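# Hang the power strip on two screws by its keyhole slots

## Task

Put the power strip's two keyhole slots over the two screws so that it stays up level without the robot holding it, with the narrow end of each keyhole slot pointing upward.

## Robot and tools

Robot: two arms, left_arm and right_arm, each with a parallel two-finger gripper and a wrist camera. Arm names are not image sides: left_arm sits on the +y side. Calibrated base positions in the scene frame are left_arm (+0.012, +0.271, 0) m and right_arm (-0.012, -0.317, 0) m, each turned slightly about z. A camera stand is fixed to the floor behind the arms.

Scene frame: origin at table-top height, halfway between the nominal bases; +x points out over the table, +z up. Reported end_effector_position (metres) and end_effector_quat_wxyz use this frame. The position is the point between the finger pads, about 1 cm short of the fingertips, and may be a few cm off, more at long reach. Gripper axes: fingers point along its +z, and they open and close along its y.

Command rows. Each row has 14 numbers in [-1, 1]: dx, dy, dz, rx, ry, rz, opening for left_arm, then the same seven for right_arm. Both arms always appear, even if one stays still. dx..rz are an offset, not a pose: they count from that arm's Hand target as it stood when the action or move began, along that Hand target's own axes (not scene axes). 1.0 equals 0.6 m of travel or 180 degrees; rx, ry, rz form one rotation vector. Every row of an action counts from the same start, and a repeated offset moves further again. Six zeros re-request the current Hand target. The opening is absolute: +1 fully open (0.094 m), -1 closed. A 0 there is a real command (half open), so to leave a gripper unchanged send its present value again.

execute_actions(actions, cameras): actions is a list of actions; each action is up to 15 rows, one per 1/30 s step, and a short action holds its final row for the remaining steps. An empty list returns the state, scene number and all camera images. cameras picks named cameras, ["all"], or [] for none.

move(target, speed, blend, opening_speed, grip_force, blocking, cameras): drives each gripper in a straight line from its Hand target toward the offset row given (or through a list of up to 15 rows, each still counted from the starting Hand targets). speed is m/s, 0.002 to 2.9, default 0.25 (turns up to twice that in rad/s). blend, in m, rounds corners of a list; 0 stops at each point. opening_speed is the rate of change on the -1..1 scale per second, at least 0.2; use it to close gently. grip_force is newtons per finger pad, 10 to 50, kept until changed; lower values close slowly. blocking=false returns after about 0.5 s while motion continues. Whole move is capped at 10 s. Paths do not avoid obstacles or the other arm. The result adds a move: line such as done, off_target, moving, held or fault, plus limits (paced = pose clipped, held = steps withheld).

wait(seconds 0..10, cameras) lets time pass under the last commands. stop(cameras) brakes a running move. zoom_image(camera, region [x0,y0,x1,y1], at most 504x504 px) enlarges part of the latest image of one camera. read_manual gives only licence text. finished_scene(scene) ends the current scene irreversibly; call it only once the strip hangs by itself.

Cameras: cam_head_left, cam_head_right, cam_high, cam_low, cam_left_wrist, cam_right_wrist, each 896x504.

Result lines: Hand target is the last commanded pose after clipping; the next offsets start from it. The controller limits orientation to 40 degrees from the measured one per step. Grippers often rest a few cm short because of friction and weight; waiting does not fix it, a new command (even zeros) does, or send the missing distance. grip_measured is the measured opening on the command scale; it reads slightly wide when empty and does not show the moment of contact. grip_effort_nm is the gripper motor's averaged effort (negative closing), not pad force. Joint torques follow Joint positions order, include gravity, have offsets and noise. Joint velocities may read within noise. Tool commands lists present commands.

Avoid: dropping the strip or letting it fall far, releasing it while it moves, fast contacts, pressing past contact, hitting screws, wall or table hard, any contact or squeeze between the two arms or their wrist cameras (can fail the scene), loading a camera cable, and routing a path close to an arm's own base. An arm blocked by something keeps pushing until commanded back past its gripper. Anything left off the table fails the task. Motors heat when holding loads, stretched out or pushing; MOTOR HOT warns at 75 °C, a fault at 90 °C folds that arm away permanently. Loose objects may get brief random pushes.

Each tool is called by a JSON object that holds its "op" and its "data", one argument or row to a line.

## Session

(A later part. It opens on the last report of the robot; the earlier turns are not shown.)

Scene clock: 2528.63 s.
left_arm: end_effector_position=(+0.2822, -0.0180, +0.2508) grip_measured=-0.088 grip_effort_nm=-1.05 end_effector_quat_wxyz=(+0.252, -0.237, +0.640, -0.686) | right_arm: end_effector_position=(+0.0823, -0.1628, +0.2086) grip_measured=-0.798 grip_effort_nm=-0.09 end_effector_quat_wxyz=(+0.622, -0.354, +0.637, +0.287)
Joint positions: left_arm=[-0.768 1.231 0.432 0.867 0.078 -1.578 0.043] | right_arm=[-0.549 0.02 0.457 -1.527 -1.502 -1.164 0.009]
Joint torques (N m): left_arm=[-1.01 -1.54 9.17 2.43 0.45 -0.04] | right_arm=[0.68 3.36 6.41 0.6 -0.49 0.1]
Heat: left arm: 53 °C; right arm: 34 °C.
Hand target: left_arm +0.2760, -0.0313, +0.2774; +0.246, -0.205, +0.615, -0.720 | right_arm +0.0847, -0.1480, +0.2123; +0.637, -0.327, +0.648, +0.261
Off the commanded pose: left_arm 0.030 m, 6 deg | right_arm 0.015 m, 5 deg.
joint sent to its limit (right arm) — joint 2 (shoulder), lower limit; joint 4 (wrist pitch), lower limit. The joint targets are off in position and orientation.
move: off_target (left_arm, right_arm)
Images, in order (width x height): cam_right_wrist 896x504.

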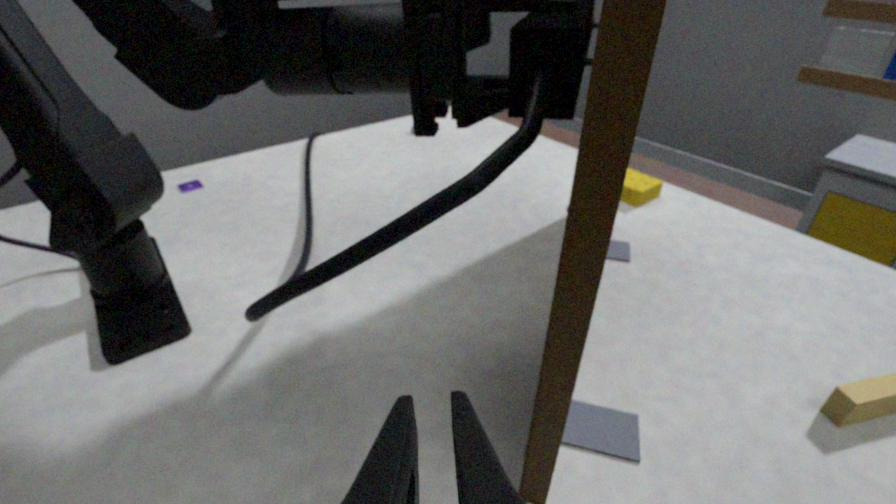

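{"op": "move", "data": {
  "target": [0,0.008,0.0,0,0,0,-0.16,0,0,0,0,0,0,-0.8],
  "speed": 0.03
}}

{"op": "move", "data": {
  "target": [0,0.008,0.0,0,0,0,-0.16,0,0,0,0,0,0,-0.8],
  "speed": 0.03,
  "cameras": ["cam_right_wrist"]
}}

{"op": "zoom_image", "data": {
  "camera": "cam_right_wrist",
  "region": [480, 0, 660, 160]
}}

Scene clock: 2545.03 s.
left_arm: end_effector_position=(+0.2828, -0.0177, +0.2502) grip_measured=-0.088 grip_effort_nm=-1.05 end_effector_quat_wxyz=(+0.255, -0.235, +0.635, -0.690) | right_arm: end_effector_position=(+0.0823, -0.1628, +0.2086) grip_measured=-0.798 grip_effort_nm=-0.08 end_effector_quat_wxyz=(+0.622, -0.354, +0.637, +0.287)
Joint positions: left_arm=[-0.767 1.248 0.422 0.91 0.078 -1.578 0.043] | right_arm=[-0.549 0.02 0.457 -1.527 -1.502 -1.164 0.009]
Joint torques (N m): left_arm=[-1.06 -1.37 9.16 2.3 0.44 -0.05] | right_arm=[0.59 3.28 6.24 0.6 -0.48 0.13]
Heat: left arm: 53 °C; right arm: 34 °C.
Hand target: left_arm +0.2764, -0.0318, +0.2727; +0.246, -0.205, +0.615, -0.720 | right_arm +0.0847, -0.1480, +0.2123; +0.637, -0.327, +0.648, +0.261
Off the commanded pose: left_arm 0.027 m, 5 deg | right_arm 0.015 m, 5 deg.
joint sent to its limit (right arm) — joint 2 (shoulder), lower limit; joint 4 (wrist pitch), lower limit. The joint targets are off in position and orientation.
move: off_target (left_arm, right_arm)

Scene clock: 2546.13 s.
left_arm: end_effector_position=(+0.2828, -0.0177, +0.2493) grip_measured=-0.088 grip_effort_nm=-1.05 end_effector_quat_wxyz=(-0.257, +0.232, -0.630, +0.695) | right_arm: end_effector_position=(+0.0823, -0.1628, +0.2086) grip_measured=-0.798 grip_effort_nm=-0.08 end_effector_quat_wxyz=(+0.622, -0.354, +0.637, +0.287)
Joint positions: left_arm=[-0.767 1.268 0.409 0.958 0.078 -1.578 0.043] | right_arm=[-0.549 0.02 0.457 -1.527 -1.502 -1.164 0.009]
Joint torques (N m): left_arm=[-1.03 -1.29 9.17 2.1 0.44 -0.04] | right_arm=[0.62 3.29 6.39 0.61 -0.5 0.1]
Heat: left arm: 53 °C; right arm: 34 °C.
Hand target: left_arm +0.2769, -0.0324, +0.2680; -0.246, +0.205, -0.615, +0.720 | right_arm +0.0847, -0.1480, +0.2123; +0.637, -0.327, +0.648, +0.261
Off the commanded pose: left_arm 0.024 m, 5 deg | right_arm 0.015 m, 5 deg.
joint sent to its limit (right arm) — joint 2 (shoulder), lower limit; joint 4 (wrist pitch), lower limit. The joint targets are off in position and orientation.
move: off_target (left_arm, right_arm)
Images, in order (width x height): cam_right_wrist 896x504.

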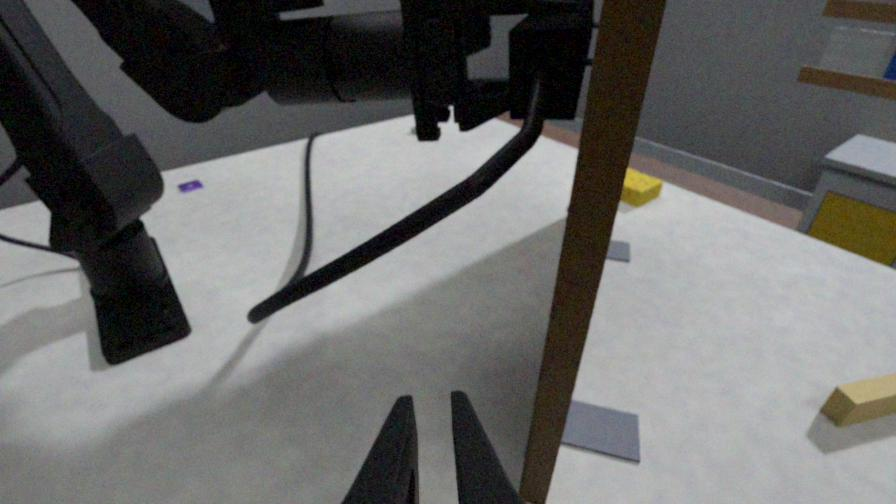

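Scaled by 2.800.

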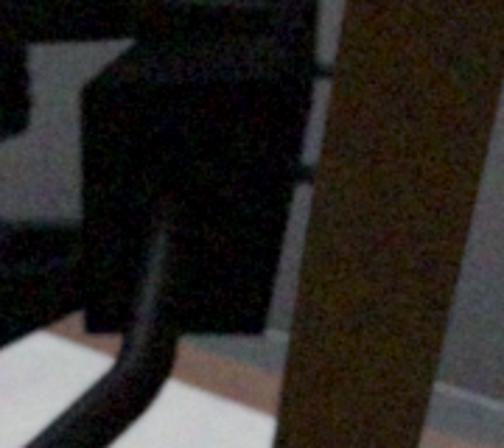

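{"op": "move", "data": {
  "target": [0,0,-0.006,0,0,0,-0.16,0,0,0,0,0,0,-0.8],
  "speed": 0.03
}}

{"op": "move", "data": {
  "target": [0,0,-0.006,0,0,0,-0.16,0,0,0,0,0,0,-0.8],
  "speed": 0.03,
  "cameras": ["cam_right_wrist"]
}}

{"op": "zoom_image", "data": {
  "camera": "cam_right_wrist",
  "region": [480, 0, 660, 160]
}}

Scene clock: 2555.10 s.
left_arm: end_effector_position=(+0.2826, -0.0175, +0.2489) grip_measured=-0.088 grip_effort_nm=-1.05 end_effector_quat_wxyz=(-0.257, +0.232, -0.630, +0.695) | right_arm: end_effector_position=(+0.0823, -0.1628, +0.2086) grip_measured=-0.798 grip_effort_nm=-0.08 end_effector_quat_wxyz=(+0.622, -0.354, +0.637, +0.287)
Joint positions: left_arm=[-0.767 1.268 0.408 0.96 0.078 -1.578 0.043] | right_arm=[-0.549 0.02 0.457 -1.527 -1.502 -1.164 0.009]
Joint torques (N m): left_arm=[-0.9 -2.29 8.36 2.06 0.44 -0.05] | right_arm=[0.59 3.21 6.39 0.61 -0.49 0.12]
Heat: left arm: 53 °C; right arm: 34 °C.
Hand target: left_arm +0.2748, -0.0296, +0.2674; -0.246, +0.205, -0.615, +0.720 | right_arm +0.0847, -0.1480, +0.2123; +0.637, -0.327, +0.648, +0.261
Off the commanded pose: left_arm 0.023 m, 5 deg | right_arm 0.015 m, 5 deg.
joint sent to its limit (right arm) — joint 2 (shoulder), lower limit; joint 4 (wrist pitch), lower limit. The joint targets are off in position and orientation.
move: off_target (left_arm, right_arm)

Scene clock: 2556.10 s.
left_arm: end_effector_position=(+0.2826, -0.0175, +0.2493) grip_measured=-0.088 grip_effort_nm=-1.05 end_effector_quat_wxyz=(-0.257, +0.232, -0.629, +0.696) | right_arm: end_effector_position=(+0.0823, -0.1628, +0.2086) grip_measured=-0.798 grip_effort_nm=-0.09 end_effector_quat_wxyz=(+0.622, -0.354, +0.637, +0.287)
Joint positions: left_arm=[-0.767 1.268 0.408 0.961 0.078 -1.578 0.043] | right_arm=[-0.549 0.02 0.457 -1.527 -1.502 -1.164 0.009]
Joint torques (N m): left_arm=[-0.76 -3.25 7.34 2.04 0.49 -0.04] | right_arm=[0.66 3.37 6.26 0.61 -0.44 0.12]
Heat: left arm: 53 °C; right arm: 34 °C.
Hand target: left_arm +0.2726, -0.0268, +0.2668; -0.246, +0.205, -0.615, +0.720 | right_arm +0.0847, -0.1480, +0.2123; +0.637, -0.327, +0.648, +0.261
Off the commanded pose: left_arm 0.022 m, 5 deg | right_arm 0.015 m, 5 deg.
joint sent to its limit (right arm) — joint 2 (shoulder), lower limit; joint 4 (wrist pitch), lower limit. The joint targets are off in position and orientation.
move: off_target (left_arm, right_arm)
Images, in order (width x height): cam_right_wrist 896x504.

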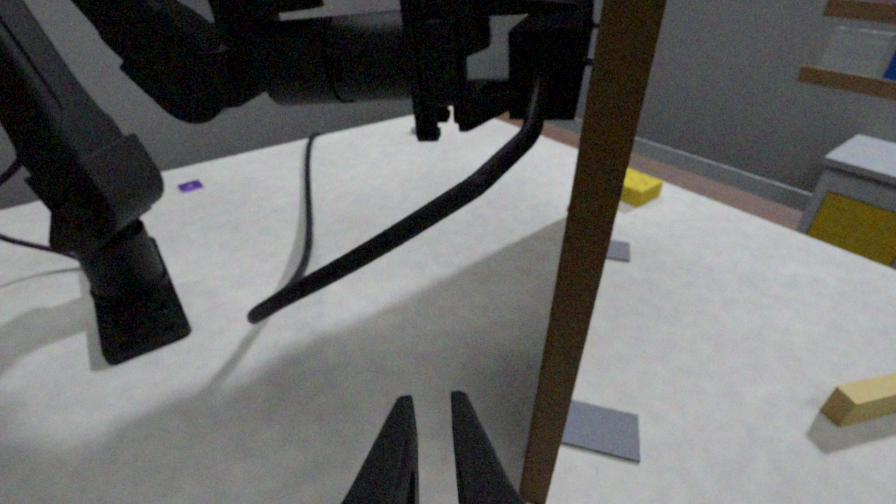

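Scaled by 2.800.

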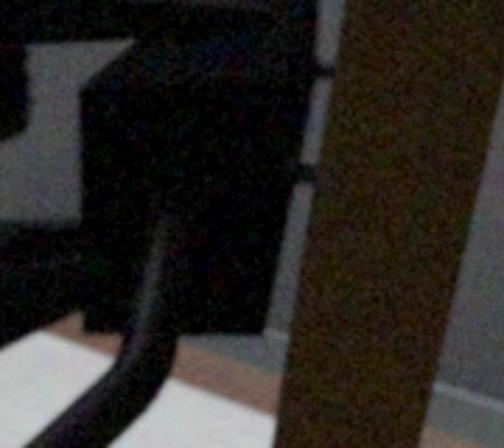

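{"op": "move", "data": {
  "target": [0,0.012,0.002,0,0,0,-0.16,0,0,0,0,0,0,-0.8],
  "speed": 0.03
}}

{"op": "move", "data": {
  "target": [0,0.01,0.002,0,0,0,-0.16,0,0,0,0,0,0,-0.8],
  "speed": 0.03,
  "cameras": ["cam_right_wrist"]
}}

{"op": "zoom_image", "data": {
  "camera": "cam_right_wrist",
  "region": [480, 0, 660, 160]
}}

Scene clock: 2561.90 s.
left_arm: end_effector_position=(+0.2821, -0.0178, +0.2488) grip_measured=-0.088 grip_effort_nm=-1.05 end_effector_quat_wxyz=(-0.259, +0.229, -0.624, +0.701) | right_arm: end_effector_position=(+0.0823, -0.1628, +0.2086) grip_measured=-0.798 grip_effort_nm=-0.09 end_effector_quat_wxyz=(+0.622, -0.354, +0.637, +0.287)
Joint positions: left_arm=[-0.768 1.286 0.397 1.006 0.078 -1.578 0.043] | right_arm=[-0.549 0.02 0.457 -1.527 -1.502 -1.164 0.009]
Joint torques (N m): left_arm=[-0.83 -2.04 7.34 2.01 0.46 -0.04] | right_arm=[0.57 3.29 6.32 0.6 -0.48 0.12]
Heat: left arm: 53 °C; right arm: 34 °C.
Hand target: left_arm +0.2741, -0.0286, +0.2599; -0.246, +0.205, -0.616, +0.720 | right_arm +0.0847, -0.1480, +0.2123; +0.637, -0.327, +0.648, +0.261
Off the commanded pose: left_arm 0.017 m, 4 deg | right_arm 0.015 m, 5 deg.
joint sent to its limit (right arm) — joint 2 (shoulder), lower limit; joint 4 (wrist pitch), lower limit. The joint targets are off in position and orientation.
move: off_target (left_arm, right_arm)

Scene clock: 2562.93 s.
left_arm: end_effector_position=(+0.2822, -0.0180, +0.2483) grip_measured=-0.088 grip_effort_nm=-1.05 end_effector_quat_wxyz=(-0.261, +0.227, -0.616, +0.708) | right_arm: end_effector_position=(+0.0823, -0.1628, +0.2086) grip_measured=-0.798 grip_effort_nm=-0.08 end_effector_quat_wxyz=(+0.622, -0.354, +0.637, +0.287)
Joint positions: left_arm=[-0.768 1.316 0.385 1.071 0.078 -1.581 0.043] | right_arm=[-0.549 0.02 0.457 -1.527 -1.502 -1.164 0.009]
Joint torques (N m): left_arm=[-0.92 -1.85 7.57 1.78 0.44 0.01] | right_arm=[0.61 3.26 6.26 0.62 -0.47 0.11]
Heat: left arm: 53 °C; right arm: 34 °C.
Hand target: left_arm +0.2754, -0.0302, +0.2542; -0.246, +0.205, -0.615, +0.720 | right_arm +0.0847, -0.1480, +0.2123; +0.637, -0.327, +0.648, +0.261
Off the commanded pose: left_arm 0.015 m, 3 deg | right_arm 0.015 m, 5 deg.
joint sent to its limit (right arm) — joint 2 (shoulder), lower limit; joint 4 (wrist pitch), lower limit. The joint targets are off in position and orientation.
move: off_target (left_arm, right_arm)
Images, in order (width x height): cam_right_wrist 896x504.

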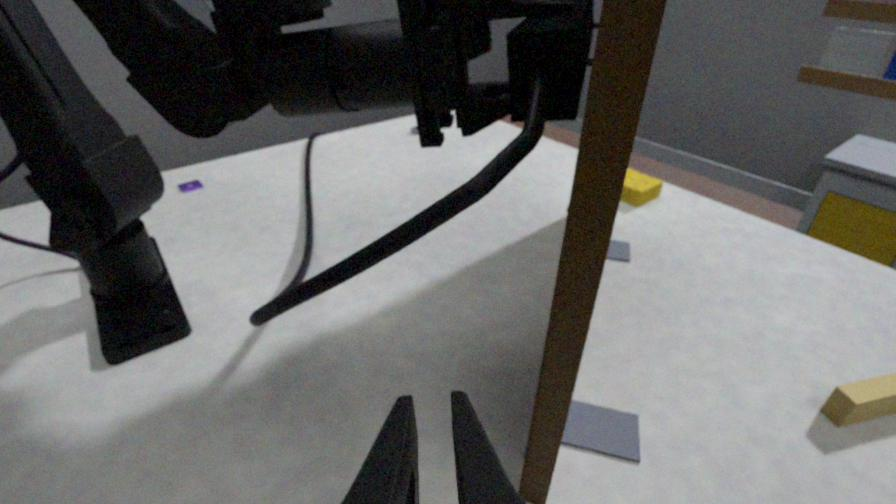

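Scaled by 2.800.

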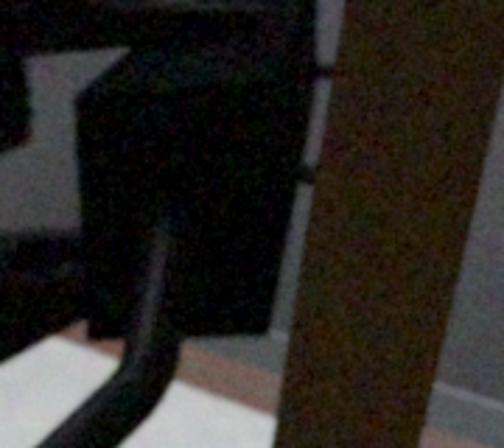

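{"op": "move", "data": {
  "target": [0,-0.006,0.004,-0.02,0,0,-0.16,0,0,0,0,0,0,-0.8],
  "speed": 0.03
}}

{"op": "move", "data": {
  "target": [0,-0.004,0.006,0,0,0,-0.16,0,0,0,0,0,0,-0.8],
  "speed": 0.03,
  "cameras": ["cam_right_wrist"]
}}

{"op": "zoom_image", "data": {
  "camera": "cam_right_wrist",
  "region": [480, 0, 660, 160]
}}

Scene clock: 2579.80 s.
left_arm: end_effector_position=(+0.2817, -0.0189, +0.2352) grip_measured=-0.088 grip_effort_nm=-1.05 end_effector_quat_wxyz=(+0.250, -0.235, +0.642, -0.685) | right_arm: end_effector_position=(+0.0823, -0.1628, +0.2086) grip_measured=-0.798 grip_effort_nm=-0.09 end_effector_quat_wxyz=(+0.622, -0.354, +0.637, +0.287)
Joint positions: left_arm=[-0.768 1.285 0.394 0.955 0.083 -1.577 0.043] | right_arm=[-0.549 0.02 0.457 -1.527 -1.502 -1.164 0.009]
Joint torques (N m): left_arm=[-0.98 -4.78 10.86 1.13 0.38 0.01] | right_arm=[0.55 3.15 6.35 0.61 -0.49 0.13]
Heat: left arm: 51 °C; right arm: 34 °C.
Hand target: left_arm +0.2765, -0.0317, +0.2581; +0.240, -0.212, +0.638, -0.701 | right_arm +0.0847, -0.1480, +0.2123; +0.637, -0.327, +0.648, +0.261
Off the commanded pose: left_arm 0.027 m, 3 deg | right_arm 0.015 m, 5 deg.
joint sent to its limit (right arm) — joint 2 (shoulder), lower limit; joint 4 (wrist pitch), lower limit. The joint targets are off in position and orientation.
move: off_target (left_arm, right_arm)

Scene clock: 2580.80 s.
left_arm: end_effector_position=(+0.2818, -0.0189, +0.2352) grip_measured=-0.088 grip_effort_nm=-1.05 end_effector_quat_wxyz=(+0.250, -0.235, +0.643, -0.685) | right_arm: end_effector_position=(+0.0823, -0.1628, +0.2086) grip_measured=-0.798 grip_effort_nm=-0.08 end_effector_quat_wxyz=(+0.622, -0.354, +0.637, +0.287)
Joint positions: left_arm=[-0.768 1.283 0.396 0.95 0.083 -1.576 0.043] | right_arm=[-0.549 0.02 0.457 -1.527 -1.502 -1.164 0.009]
Joint torques (N m): left_arm=[-1.03 -4.38 12.11 1.05 0.36 0.03] | right_arm=[0.59 3.25 6.3 0.59 -0.48 0.09]
Heat: left arm: 50 °C; right arm: 34 °C.
Hand target: left_arm +0.2785, -0.0344, +0.2609; +0.240, -0.212, +0.638, -0.701 | right_arm +0.0847, -0.1480, +0.2123; +0.637, -0.327, +0.648, +0.261
Off the commanded pose: left_arm 0.030 m, 3 deg | right_arm 0.015 m, 5 deg.
joint sent to its limit (right arm) — joint 2 (shoulder), lower limit; joint 4 (wrist pitch), lower limit. The joint targets are off in position and orientation.
move: off_target (left_arm, right_arm)
Images, in order (width x height): cam_right_wrist 896x504.

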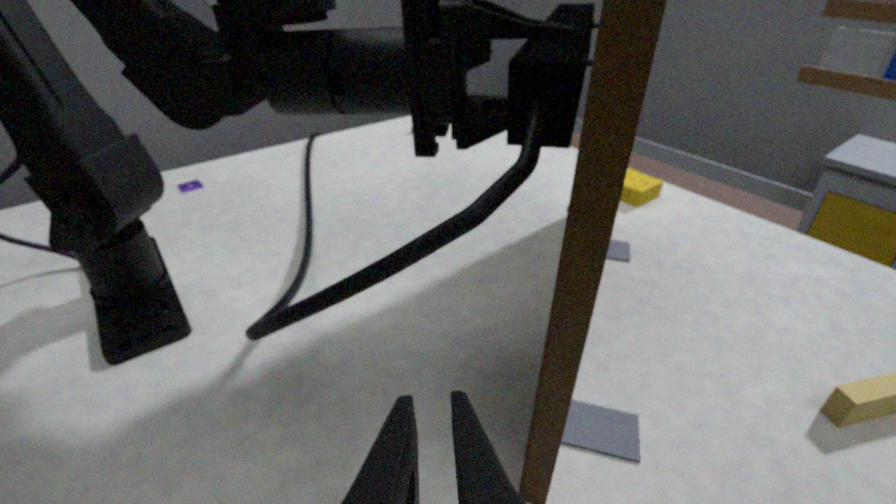

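Scaled by 2.800.

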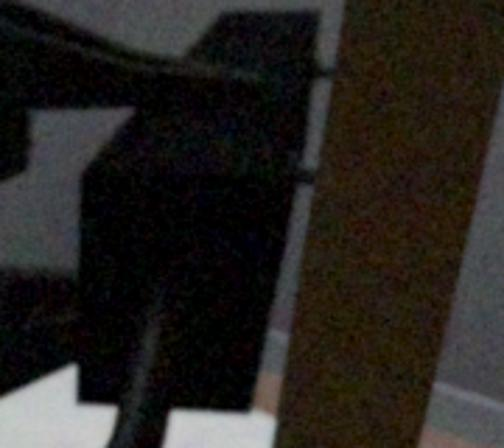

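{"op": "move", "data": {
  "target": [0,0.012,0.0,0,0,0,-0.16,0,0,0,0,0,0,-0.8],
  "speed": 0.03
}}

{"op": "move", "data": {
  "target": [0,0.01,-0.004,0,0,0,-0.16,0,0,0,0,0,0,-0.8],
  "speed": 0.03,
  "cameras": ["cam_right_wrist"]
}}

{"op": "zoom_image", "data": {
  "camera": "cam_right_wrist",
  "region": [480, 0, 660, 160]
}}

Scene clock: 2590.67 s.
left_arm: end_effector_position=(+0.2817, -0.0188, +0.2354) grip_measured=-0.088 grip_effort_nm=-1.05 end_effector_quat_wxyz=(+0.250, -0.235, +0.643, -0.685) | right_arm: end_effector_position=(+0.0823, -0.1628, +0.2086) grip_measured=-0.798 grip_effort_nm=-0.09 end_effector_quat_wxyz=(+0.622, -0.354, +0.637, +0.287)
Joint positions: left_arm=[-0.768 1.282 0.396 0.949 0.083 -1.576 0.043] | right_arm=[-0.549 0.02 0.457 -1.527 -1.502 -1.164 0.009]
Joint torques (N m): left_arm=[-1.06 -2.25 10.86 1.51 0.37 0.06] | right_arm=[0.47 3.3 6.3 0.62 -0.5 0.11]
Heat: left arm: 50 °C; right arm: 34 °C.
Hand target: left_arm +0.2790, -0.0349, +0.2536; +0.240, -0.212, +0.638, -0.701 | right_arm +0.0847, -0.1480, +0.2123; +0.637, -0.327, +0.648, +0.261
Off the commanded pose: left_arm 0.024 m, 3 deg | right_arm 0.015 m, 5 deg.
joint sent to its limit (right arm) — joint 2 (shoulder), lower limit; joint 4 (wrist pitch), lower limit. The joint targets are off in position and orientation.
move: off_target (left_arm, right_arm)

Scene clock: 2591.67 s.
left_arm: end_effector_position=(+0.2820, -0.0192, +0.2349) grip_measured=-0.088 grip_effort_nm=-1.05 end_effector_quat_wxyz=(+0.250, -0.235, +0.643, -0.685) | right_arm: end_effector_position=(+0.0823, -0.1628, +0.2086) grip_measured=-0.798 grip_effort_nm=-0.08 end_effector_quat_wxyz=(+0.622, -0.354, +0.637, +0.287)
Joint positions: left_arm=[-0.768 1.286 0.396 0.954 0.084 -1.576 0.043] | right_arm=[-0.549 0.02 0.457 -1.527 -1.502 -1.164 0.009]
Joint torques (N m): left_arm=[-0.95 -1.59 9.21 1.8 0.39 0.03] | right_arm=[0.57 3.23 6.35 0.62 -0.49 0.11]
Heat: left arm: 50 °C; right arm: 34 °C.
Hand target: left_arm +0.2779, -0.0334, +0.2474; +0.239, -0.212, +0.638, -0.701 | right_arm +0.0847, -0.1480, +0.2123; +0.637, -0.327, +0.648, +0.261
Off the commanded pose: left_arm 0.019 m, 3 deg | right_arm 0.015 m, 5 deg.
joint sent to its limit (right arm) — joint 2 (shoulder), lower limit; joint 4 (wrist pitch), lower limit. The joint targets are off in position and orientation.
move: off_target (left_arm, right_arm)
Images, in order (width x height): cam_right_wrist 896x504.

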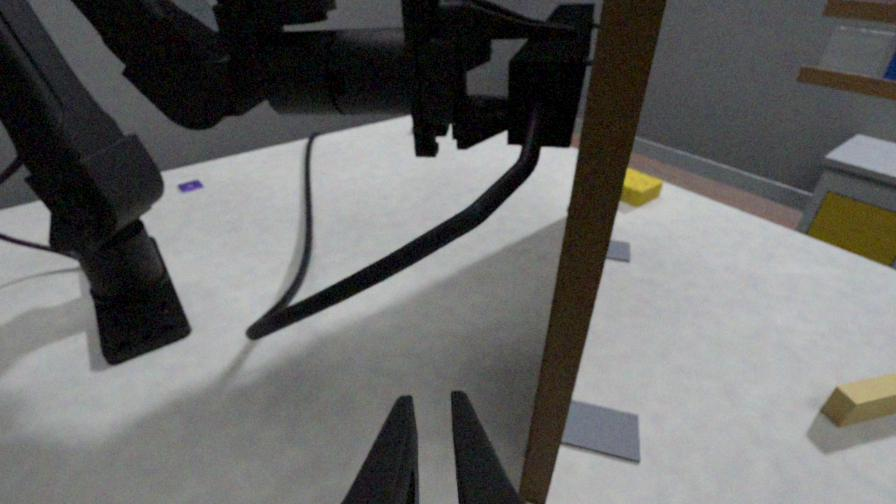

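Scaled by 2.800.

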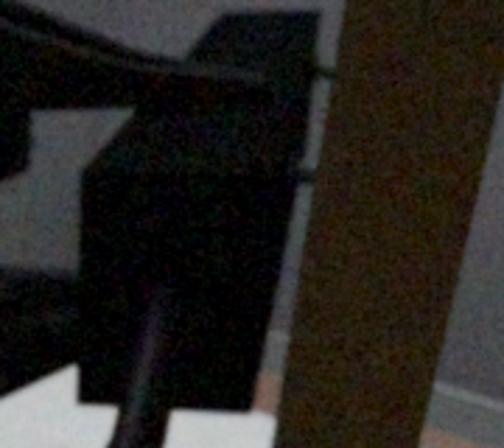

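{"op": "move", "data": {
  "target": [0,0.008,-0.012,0,0,0,-0.16,0,0,0,0,0,0,-0.8],
  "speed": 0.03
}}

{"op": "move", "data": {
  "target": [0,0.005,-0.012,0,0,0,-0.16,0,0,0,0,0,0,-0.8],
  "speed": 0.03
}}

{"op": "move", "data": {
  "target": [0,0.0,-0.01,0,0,0,-0.16,0,0,0,0,0,0,-0.8],
  "speed": 0.03,
  "cameras": ["cam_right_wrist","cam_low"]
}}

{"op": "zoom_image", "data": {
  "camera": "cam_right_wrist",
  "region": [480, 0, 660, 160]
}}

Scene clock: 2599.13 s.
left_arm: end_effector_position=(+0.2816, -0.0188, +0.2347) grip_measured=-0.088 grip_effort_nm=-1.05 end_effector_quat_wxyz=(+0.250, -0.235, +0.642, -0.685) | right_arm: end_effector_position=(+0.0823, -0.1628, +0.2086) grip_measured=-0.798 grip_effort_nm=-0.08 end_effector_quat_wxyz=(+0.622, -0.354, +0.637, +0.287)
Joint positions: left_arm=[-0.768 1.286 0.392 0.958 0.084 -1.576 0.043] | right_arm=[-0.549 0.02 0.457 -1.527 -1.502 -1.164 0.009]
Joint torques (N m): left_arm=[-0.73 -2.26 6.58 2.02 0.43 0.02] | right_arm=[0.62 3.38 6.37 0.6 -0.5 0.12]
Heat: left arm: 49 °C; right arm: 34 °C.
Hand target: left_arm +0.2739, -0.0281, +0.2420; +0.239, -0.212, +0.638, -0.701 | right_arm +0.0847, -0.1480, +0.2123; +0.637, -0.327, +0.648, +0.261
Off the commanded pose: left_arm 0.014 m, 3 deg | right_arm 0.015 m, 5 deg.
joint sent to its limit (right arm) — joint 2 (shoulder), lower limit; joint 4 (wrist pitch), lower limit. The joint targets are off in position and orientation.
move: off_target (left_arm, right_arm)

Scene clock: 2600.17 s.
left_arm: end_effector_position=(+0.2752, -0.0191, +0.2208) grip_measured=-0.088 grip_effort_nm=-1.05 end_effector_quat_wxyz=(+0.237, -0.231, +0.656, -0.678) | right_arm: end_effector_position=(+0.0823, -0.1628, +0.2086) grip_measured=-0.798 grip_effort_nm=-0.08 end_effector_quat_wxyz=(+0.622, -0.354, +0.637, +0.287)
Joint positions: left_arm=[-0.768 1.289 0.363 0.96 0.11 -1.576 0.043] | right_arm=[-0.549 0.02 0.457 -1.527 -1.502 -1.164 0.009]
Joint torques (N m): left_arm=[-0.39 -3.69 6.43 2.14 0.15 0.01] | right_arm=[0.58 3.32 6.32 0.6 -0.49 0.11]
Heat: left arm: 49 °C; right arm: 34 °C.
Hand target: left_arm +0.2698, -0.0226, +0.2383; +0.239, -0.212, +0.638, -0.701 | right_arm +0.0847, -0.1480, +0.2123; +0.637, -0.327, +0.648, +0.261
Off the commanded pose: left_arm 0.019 m, 4 deg | right_arm 0.015 m, 5 deg.
joint sent to its limit (right arm) — joint 2 (shoulder), lower limit; joint 4 (wrist pitch), lower limit. The joint targets are off in position and orientation.
move: off_target (left_arm, right_arm)

Scene clock: 2601.17 s.
left_arm: end_effector_position=(+0.2725, -0.0173, +0.2120) grip_measured=-0.088 grip_effort_nm=-1.05 end_effector_quat_wxyz=(+0.233, -0.233, +0.663, -0.673) | right_arm: end_effector_position=(+0.0823, -0.1628, +0.2086) grip_measured=-0.798 grip_effort_nm=-0.08 end_effector_quat_wxyz=(+0.622, -0.354, +0.637, +0.287)
Joint positions: left_arm=[-0.768 1.289 0.343 0.96 0.113 -1.576 0.043] | right_arm=[-0.549 0.02 0.457 -1.527 -1.502 -1.164 0.009]
Joint torques (N m): left_arm=[-0.08 -5.67 6.3 2.1 0.13 0.02] | right_arm=[0.54 3.3 6.34 0.6 -0.46 0.08]
Heat: left arm: 49 °C; right arm: 34 °C.
Hand target: left_arm +0.2661, -0.0178, +0.2377; +0.239, -0.212, +0.638, -0.701 | right_arm +0.0847, -0.1480, +0.2123; +0.637, -0.327, +0.648, +0.261
Off the commanded pose: left_arm 0.027 m, 5 deg | right_arm 0.015 m, 5 deg.
joint sent to its limit (right arm) — joint 2 (shoulder), lower limit; joint 4 (wrist pitch), lower limit. The joint targets are off in position and orientation.
move: off_target (left_arm, right_arm)
Images, in order (width x height): cam_low 896x504, cam_right_wrist 896x504.

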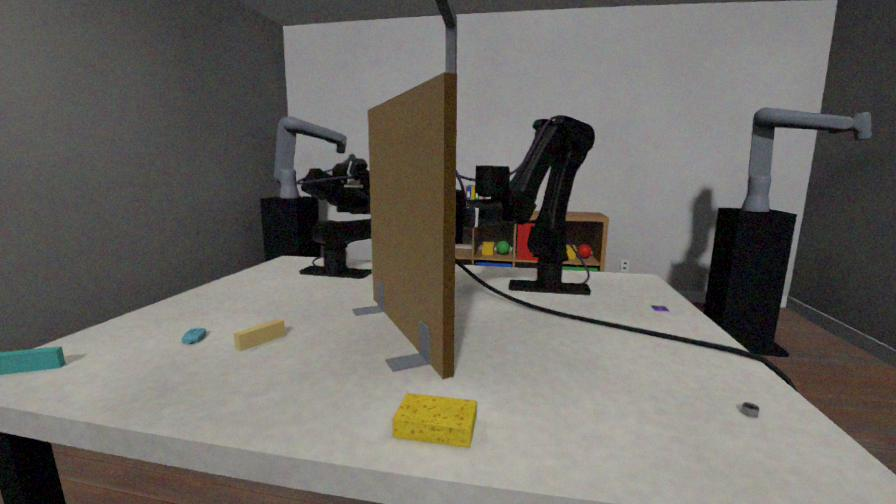

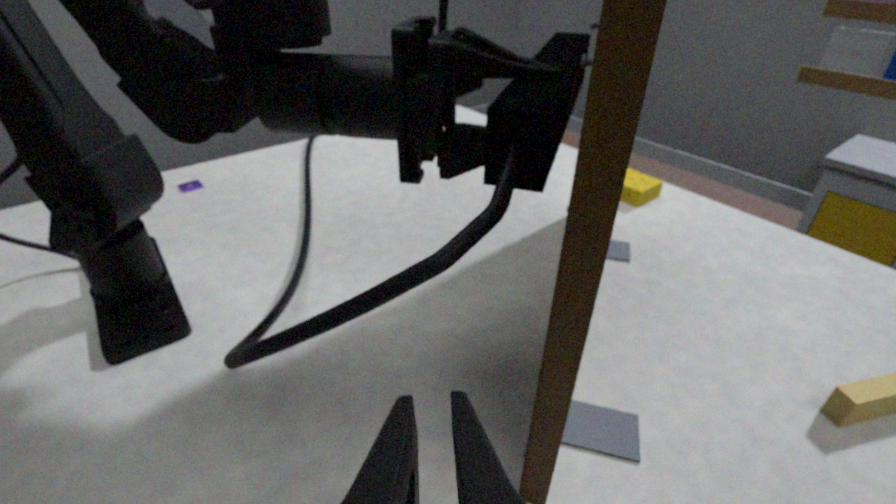

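Scaled by 2.800.

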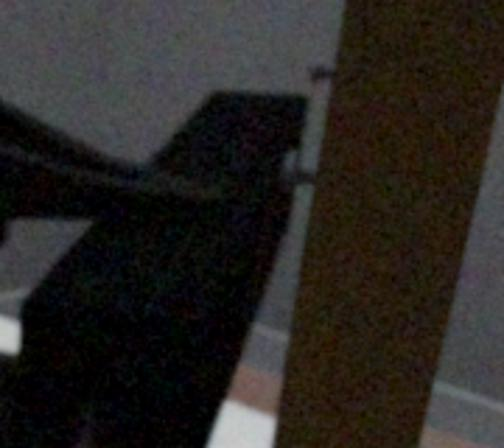

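{"op": "execute_actions", "data": {
  "actions": []
}}

{"op": "zoom_image", "data": {
  "camera": "cam_head_left",
  "region": [370, 120, 500, 250]
}}

{"op": "zoom_image", "data": {
  "camera": "cam_head_right",
  "region": [360, 130, 490, 260]
}}

{"op": "zoom_image", "data": {
  "camera": "cam_high",
  "region": [370, 110, 480, 240]
}}

Scene clock: 2666.70 s.
left_arm: end_effector_position=(+0.2725, -0.0173, +0.2120) grip_measured=-0.088 grip_effort_nm=-1.05 end_effector_quat_wxyz=(+0.233, -0.233, +0.663, -0.673) | right_arm: end_effector_position=(+0.0823, -0.1628, +0.2086) grip_measured=-0.798 grip_effort_nm=-0.08 end_effector_quat_wxyz=(+0.622, -0.354, +0.637, +0.287)
Joint positions: left_arm=[-0.768 1.289 0.343 0.96 0.113 -1.576 0.043] | right_arm=[-0.549 0.02 0.457 -1.527 -1.502 -1.164 0.009]
Joint velocities: within noise
Joint torques (N m): left_arm=[-0.2 -5.63 6.31 2.1 0.14 0.01] | right_arm=[0.68 3.21 6.37 0.62 -0.48 0.07]
Heat: left arm: 52 °C; right arm: 34 °C.
Hand target: left_arm +0.2661, -0.0178, +0.2377; +0.239, -0.212, +0.638, -0.701 | right_arm +0.0847, -0.1480, +0.2123; +0.637, -0.327, +0.648, +0.261
Tool commands: left_gripper/opening=-0.16 right_gripper/opening=-0.8
Off the commanded pose: left_arm 0.027 m, 5 deg | right_arm 0.015 m, 5 deg.

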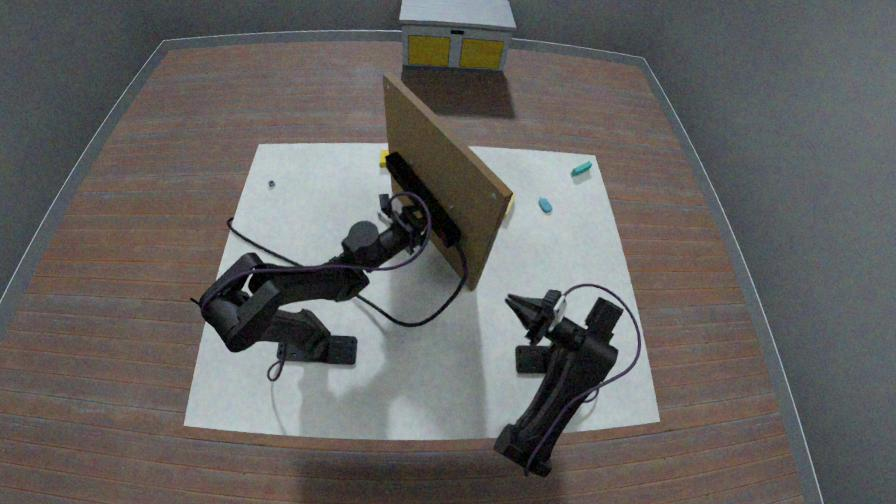

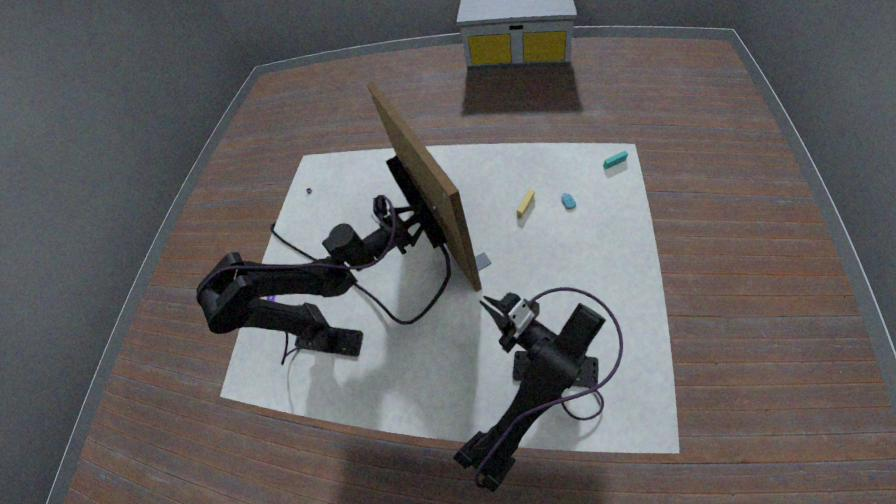

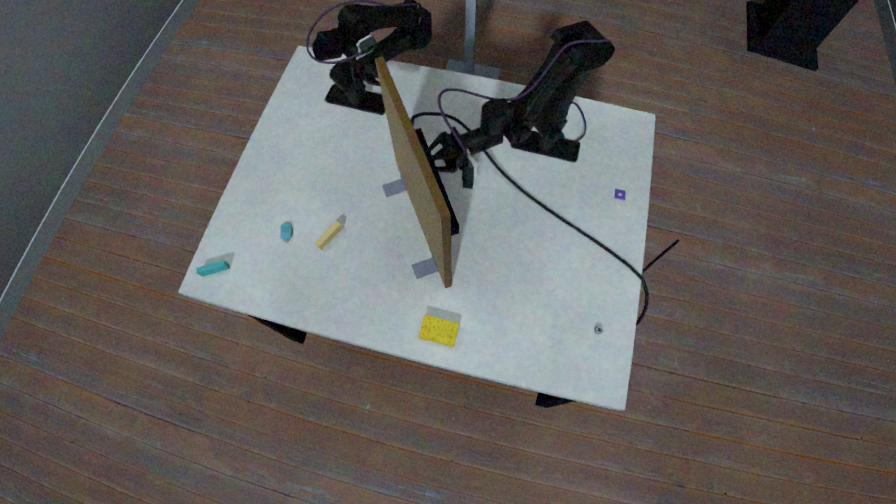

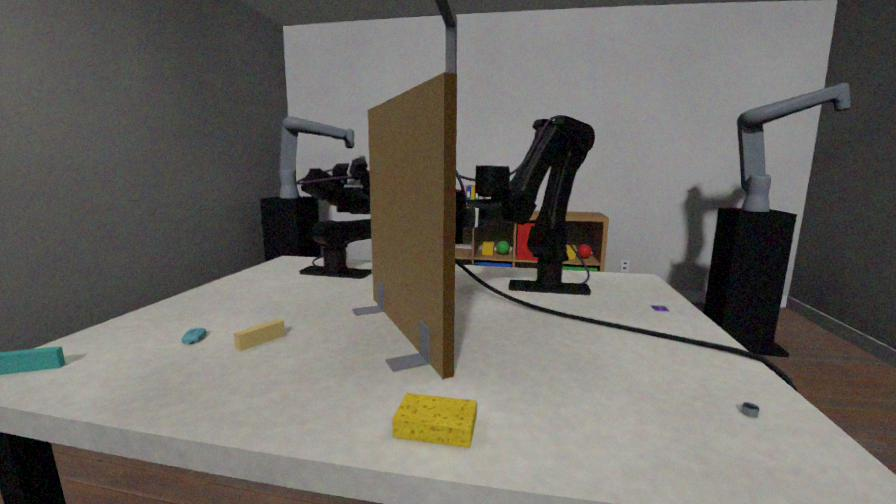

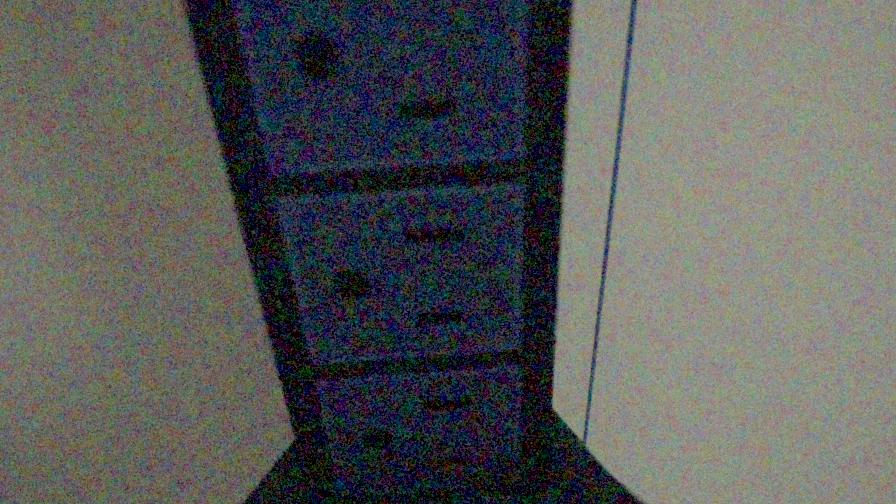

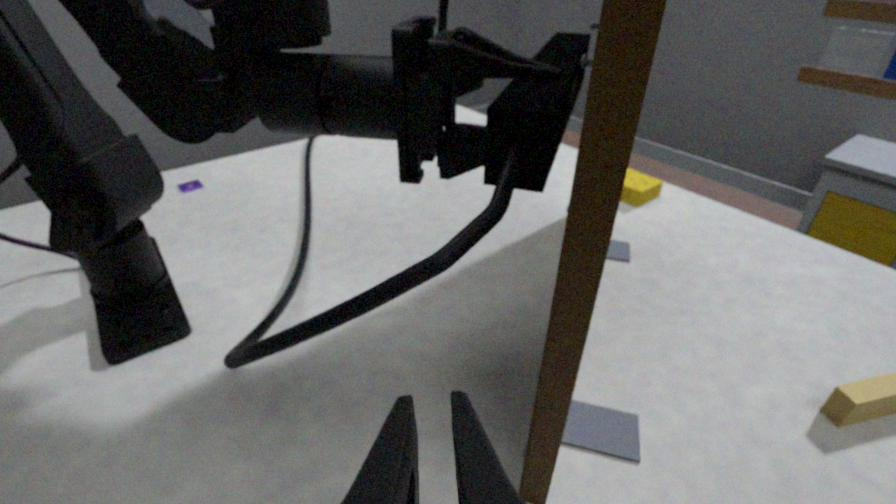

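Scaled by 3.877.

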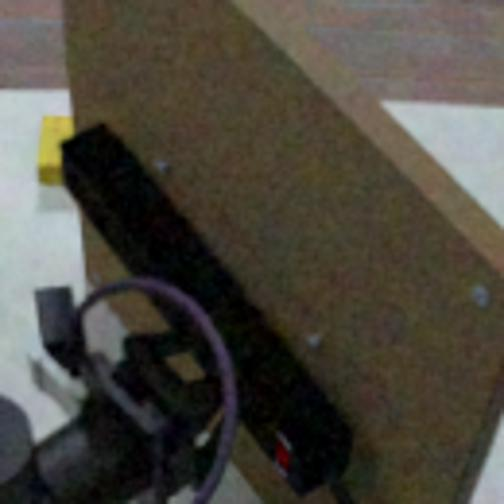

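Scaled by 3.877.

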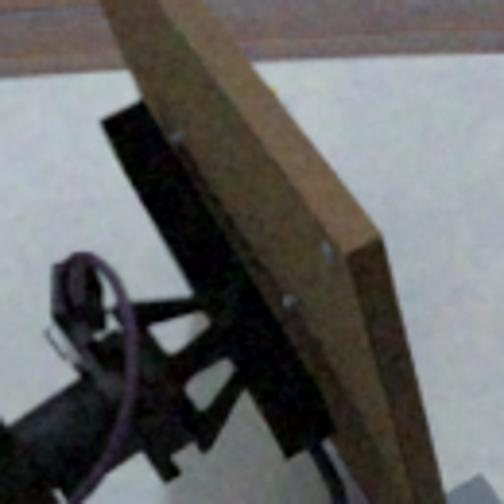

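Scaled by 3.877.

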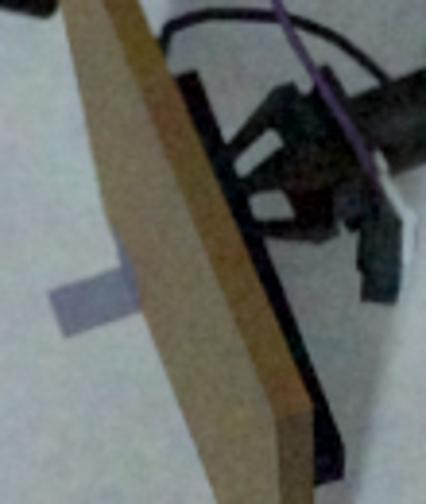

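{"op": "move", "data": {
  "target": [0,0,0.02,0,0,0,-0.16,0,0,0,0,0,0,-0.8],
  "speed": 0.03,
  "cameras": ["cam_right_wrist","cam_head_left","cam_head_right"]
}}

{"op": "zoom_image", "data": {
  "camera": "cam_right_wrist",
  "region": [480, 0, 660, 160]
}}

{"op": "zoom_image", "data": {
  "camera": "cam_head_left",
  "region": [380, 140, 480, 240]
}}

{"op": "zoom_image", "data": {
  "camera": "cam_head_right",
  "region": [370, 150, 470, 250]
}}

Scene clock: 2678.63 s.
left_arm: end_effector_position=(+0.2736, -0.0184, +0.2057) grip_measured=-0.088 grip_effort_nm=-1.05 end_effector_quat_wxyz=(+0.231, -0.235, +0.668, -0.667) | right_arm: end_effector_position=(+0.0823, -0.1628, +0.2086) grip_measured=-0.798 grip_effort_nm=-0.08 end_effector_quat_wxyz=(+0.622, -0.354, +0.637, +0.287)
Joint positions: left_arm=[-0.768 1.306 0.343 0.96 0.113 -1.576 0.043] | right_arm=[-0.549 0.02 0.457 -1.527 -1.502 -1.164 0.009]
Joint velocities: left_arm=[-0.012 -0.007 -0.007 -0.154 -0.037 0.037 0.001] | right_arm=[within noise]
Joint torques (N m): left_arm=[-0.7 -3.43 9.2 2.21 0.09 0.01] | right_arm=[0.59 3.22 6.27 0.59 -0.48 0.13]
Heat: left arm: 52 °C; right arm: 34 °C.
Hand target: left_arm +0.2734, -0.0273, +0.2389; +0.239, -0.212, +0.638, -0.701 | right_arm +0.0847, -0.1480, +0.2123; +0.637, -0.327, +0.648, +0.261
Off the commanded pose: left_arm 0.034 m, 6 deg | right_arm 0.015 m, 5 deg.
joint sent to its limit (right arm) — joint 2 (shoulder), lower limit; joint 4 (wrist pitch), lower limit. The joint targets are off in position and orientation.
move: off_target (left_arm, right_arm)
Images, in order (width x height): cam_head_left 896x504, cam_head_right 896x504, cam_right_wrist 896x504.

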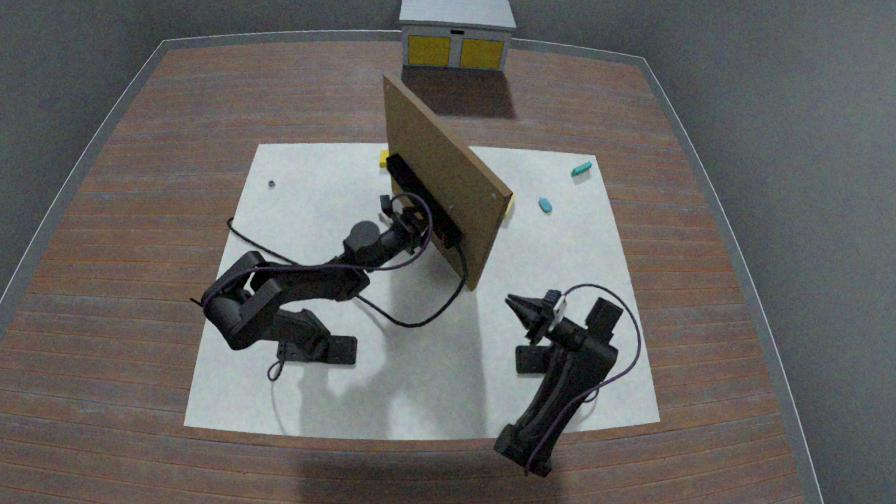

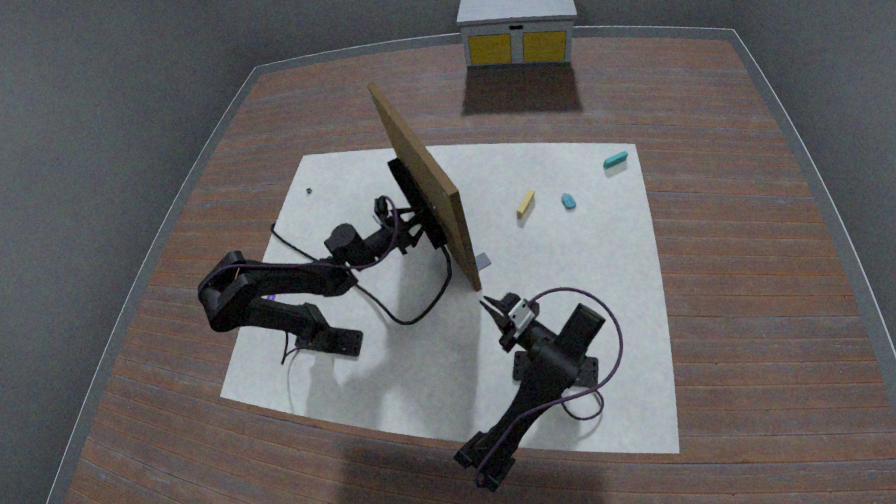

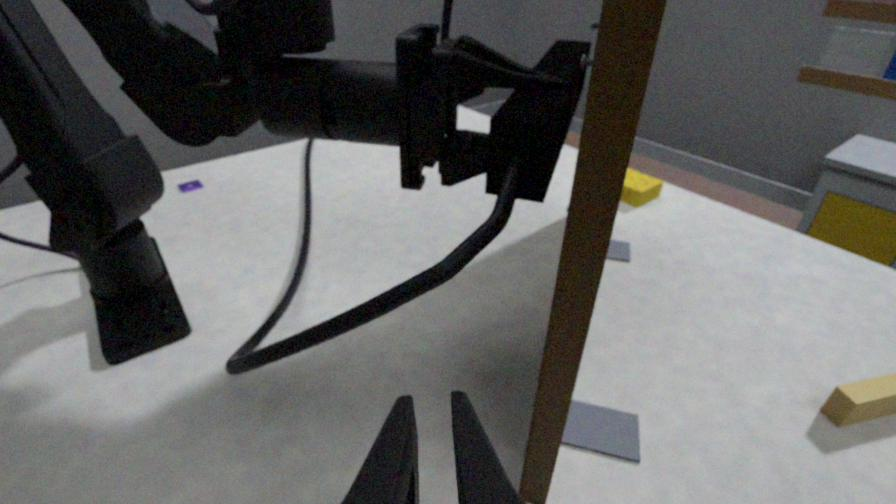

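Scaled by 2.800.

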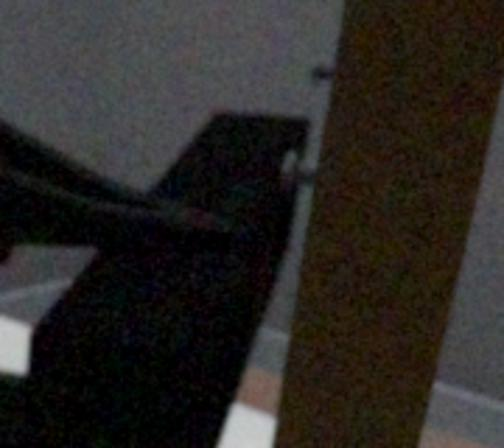

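Scaled by 5.040.

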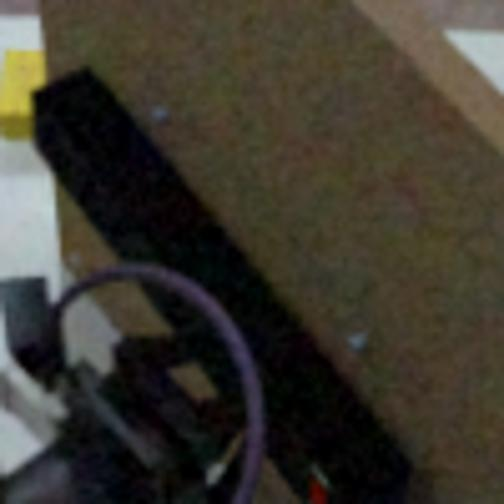

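Scaled by 5.040.

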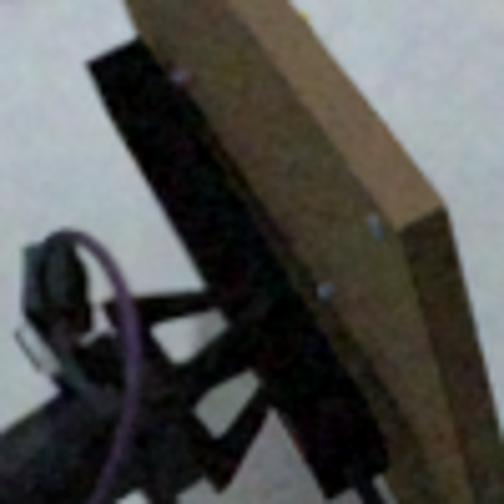

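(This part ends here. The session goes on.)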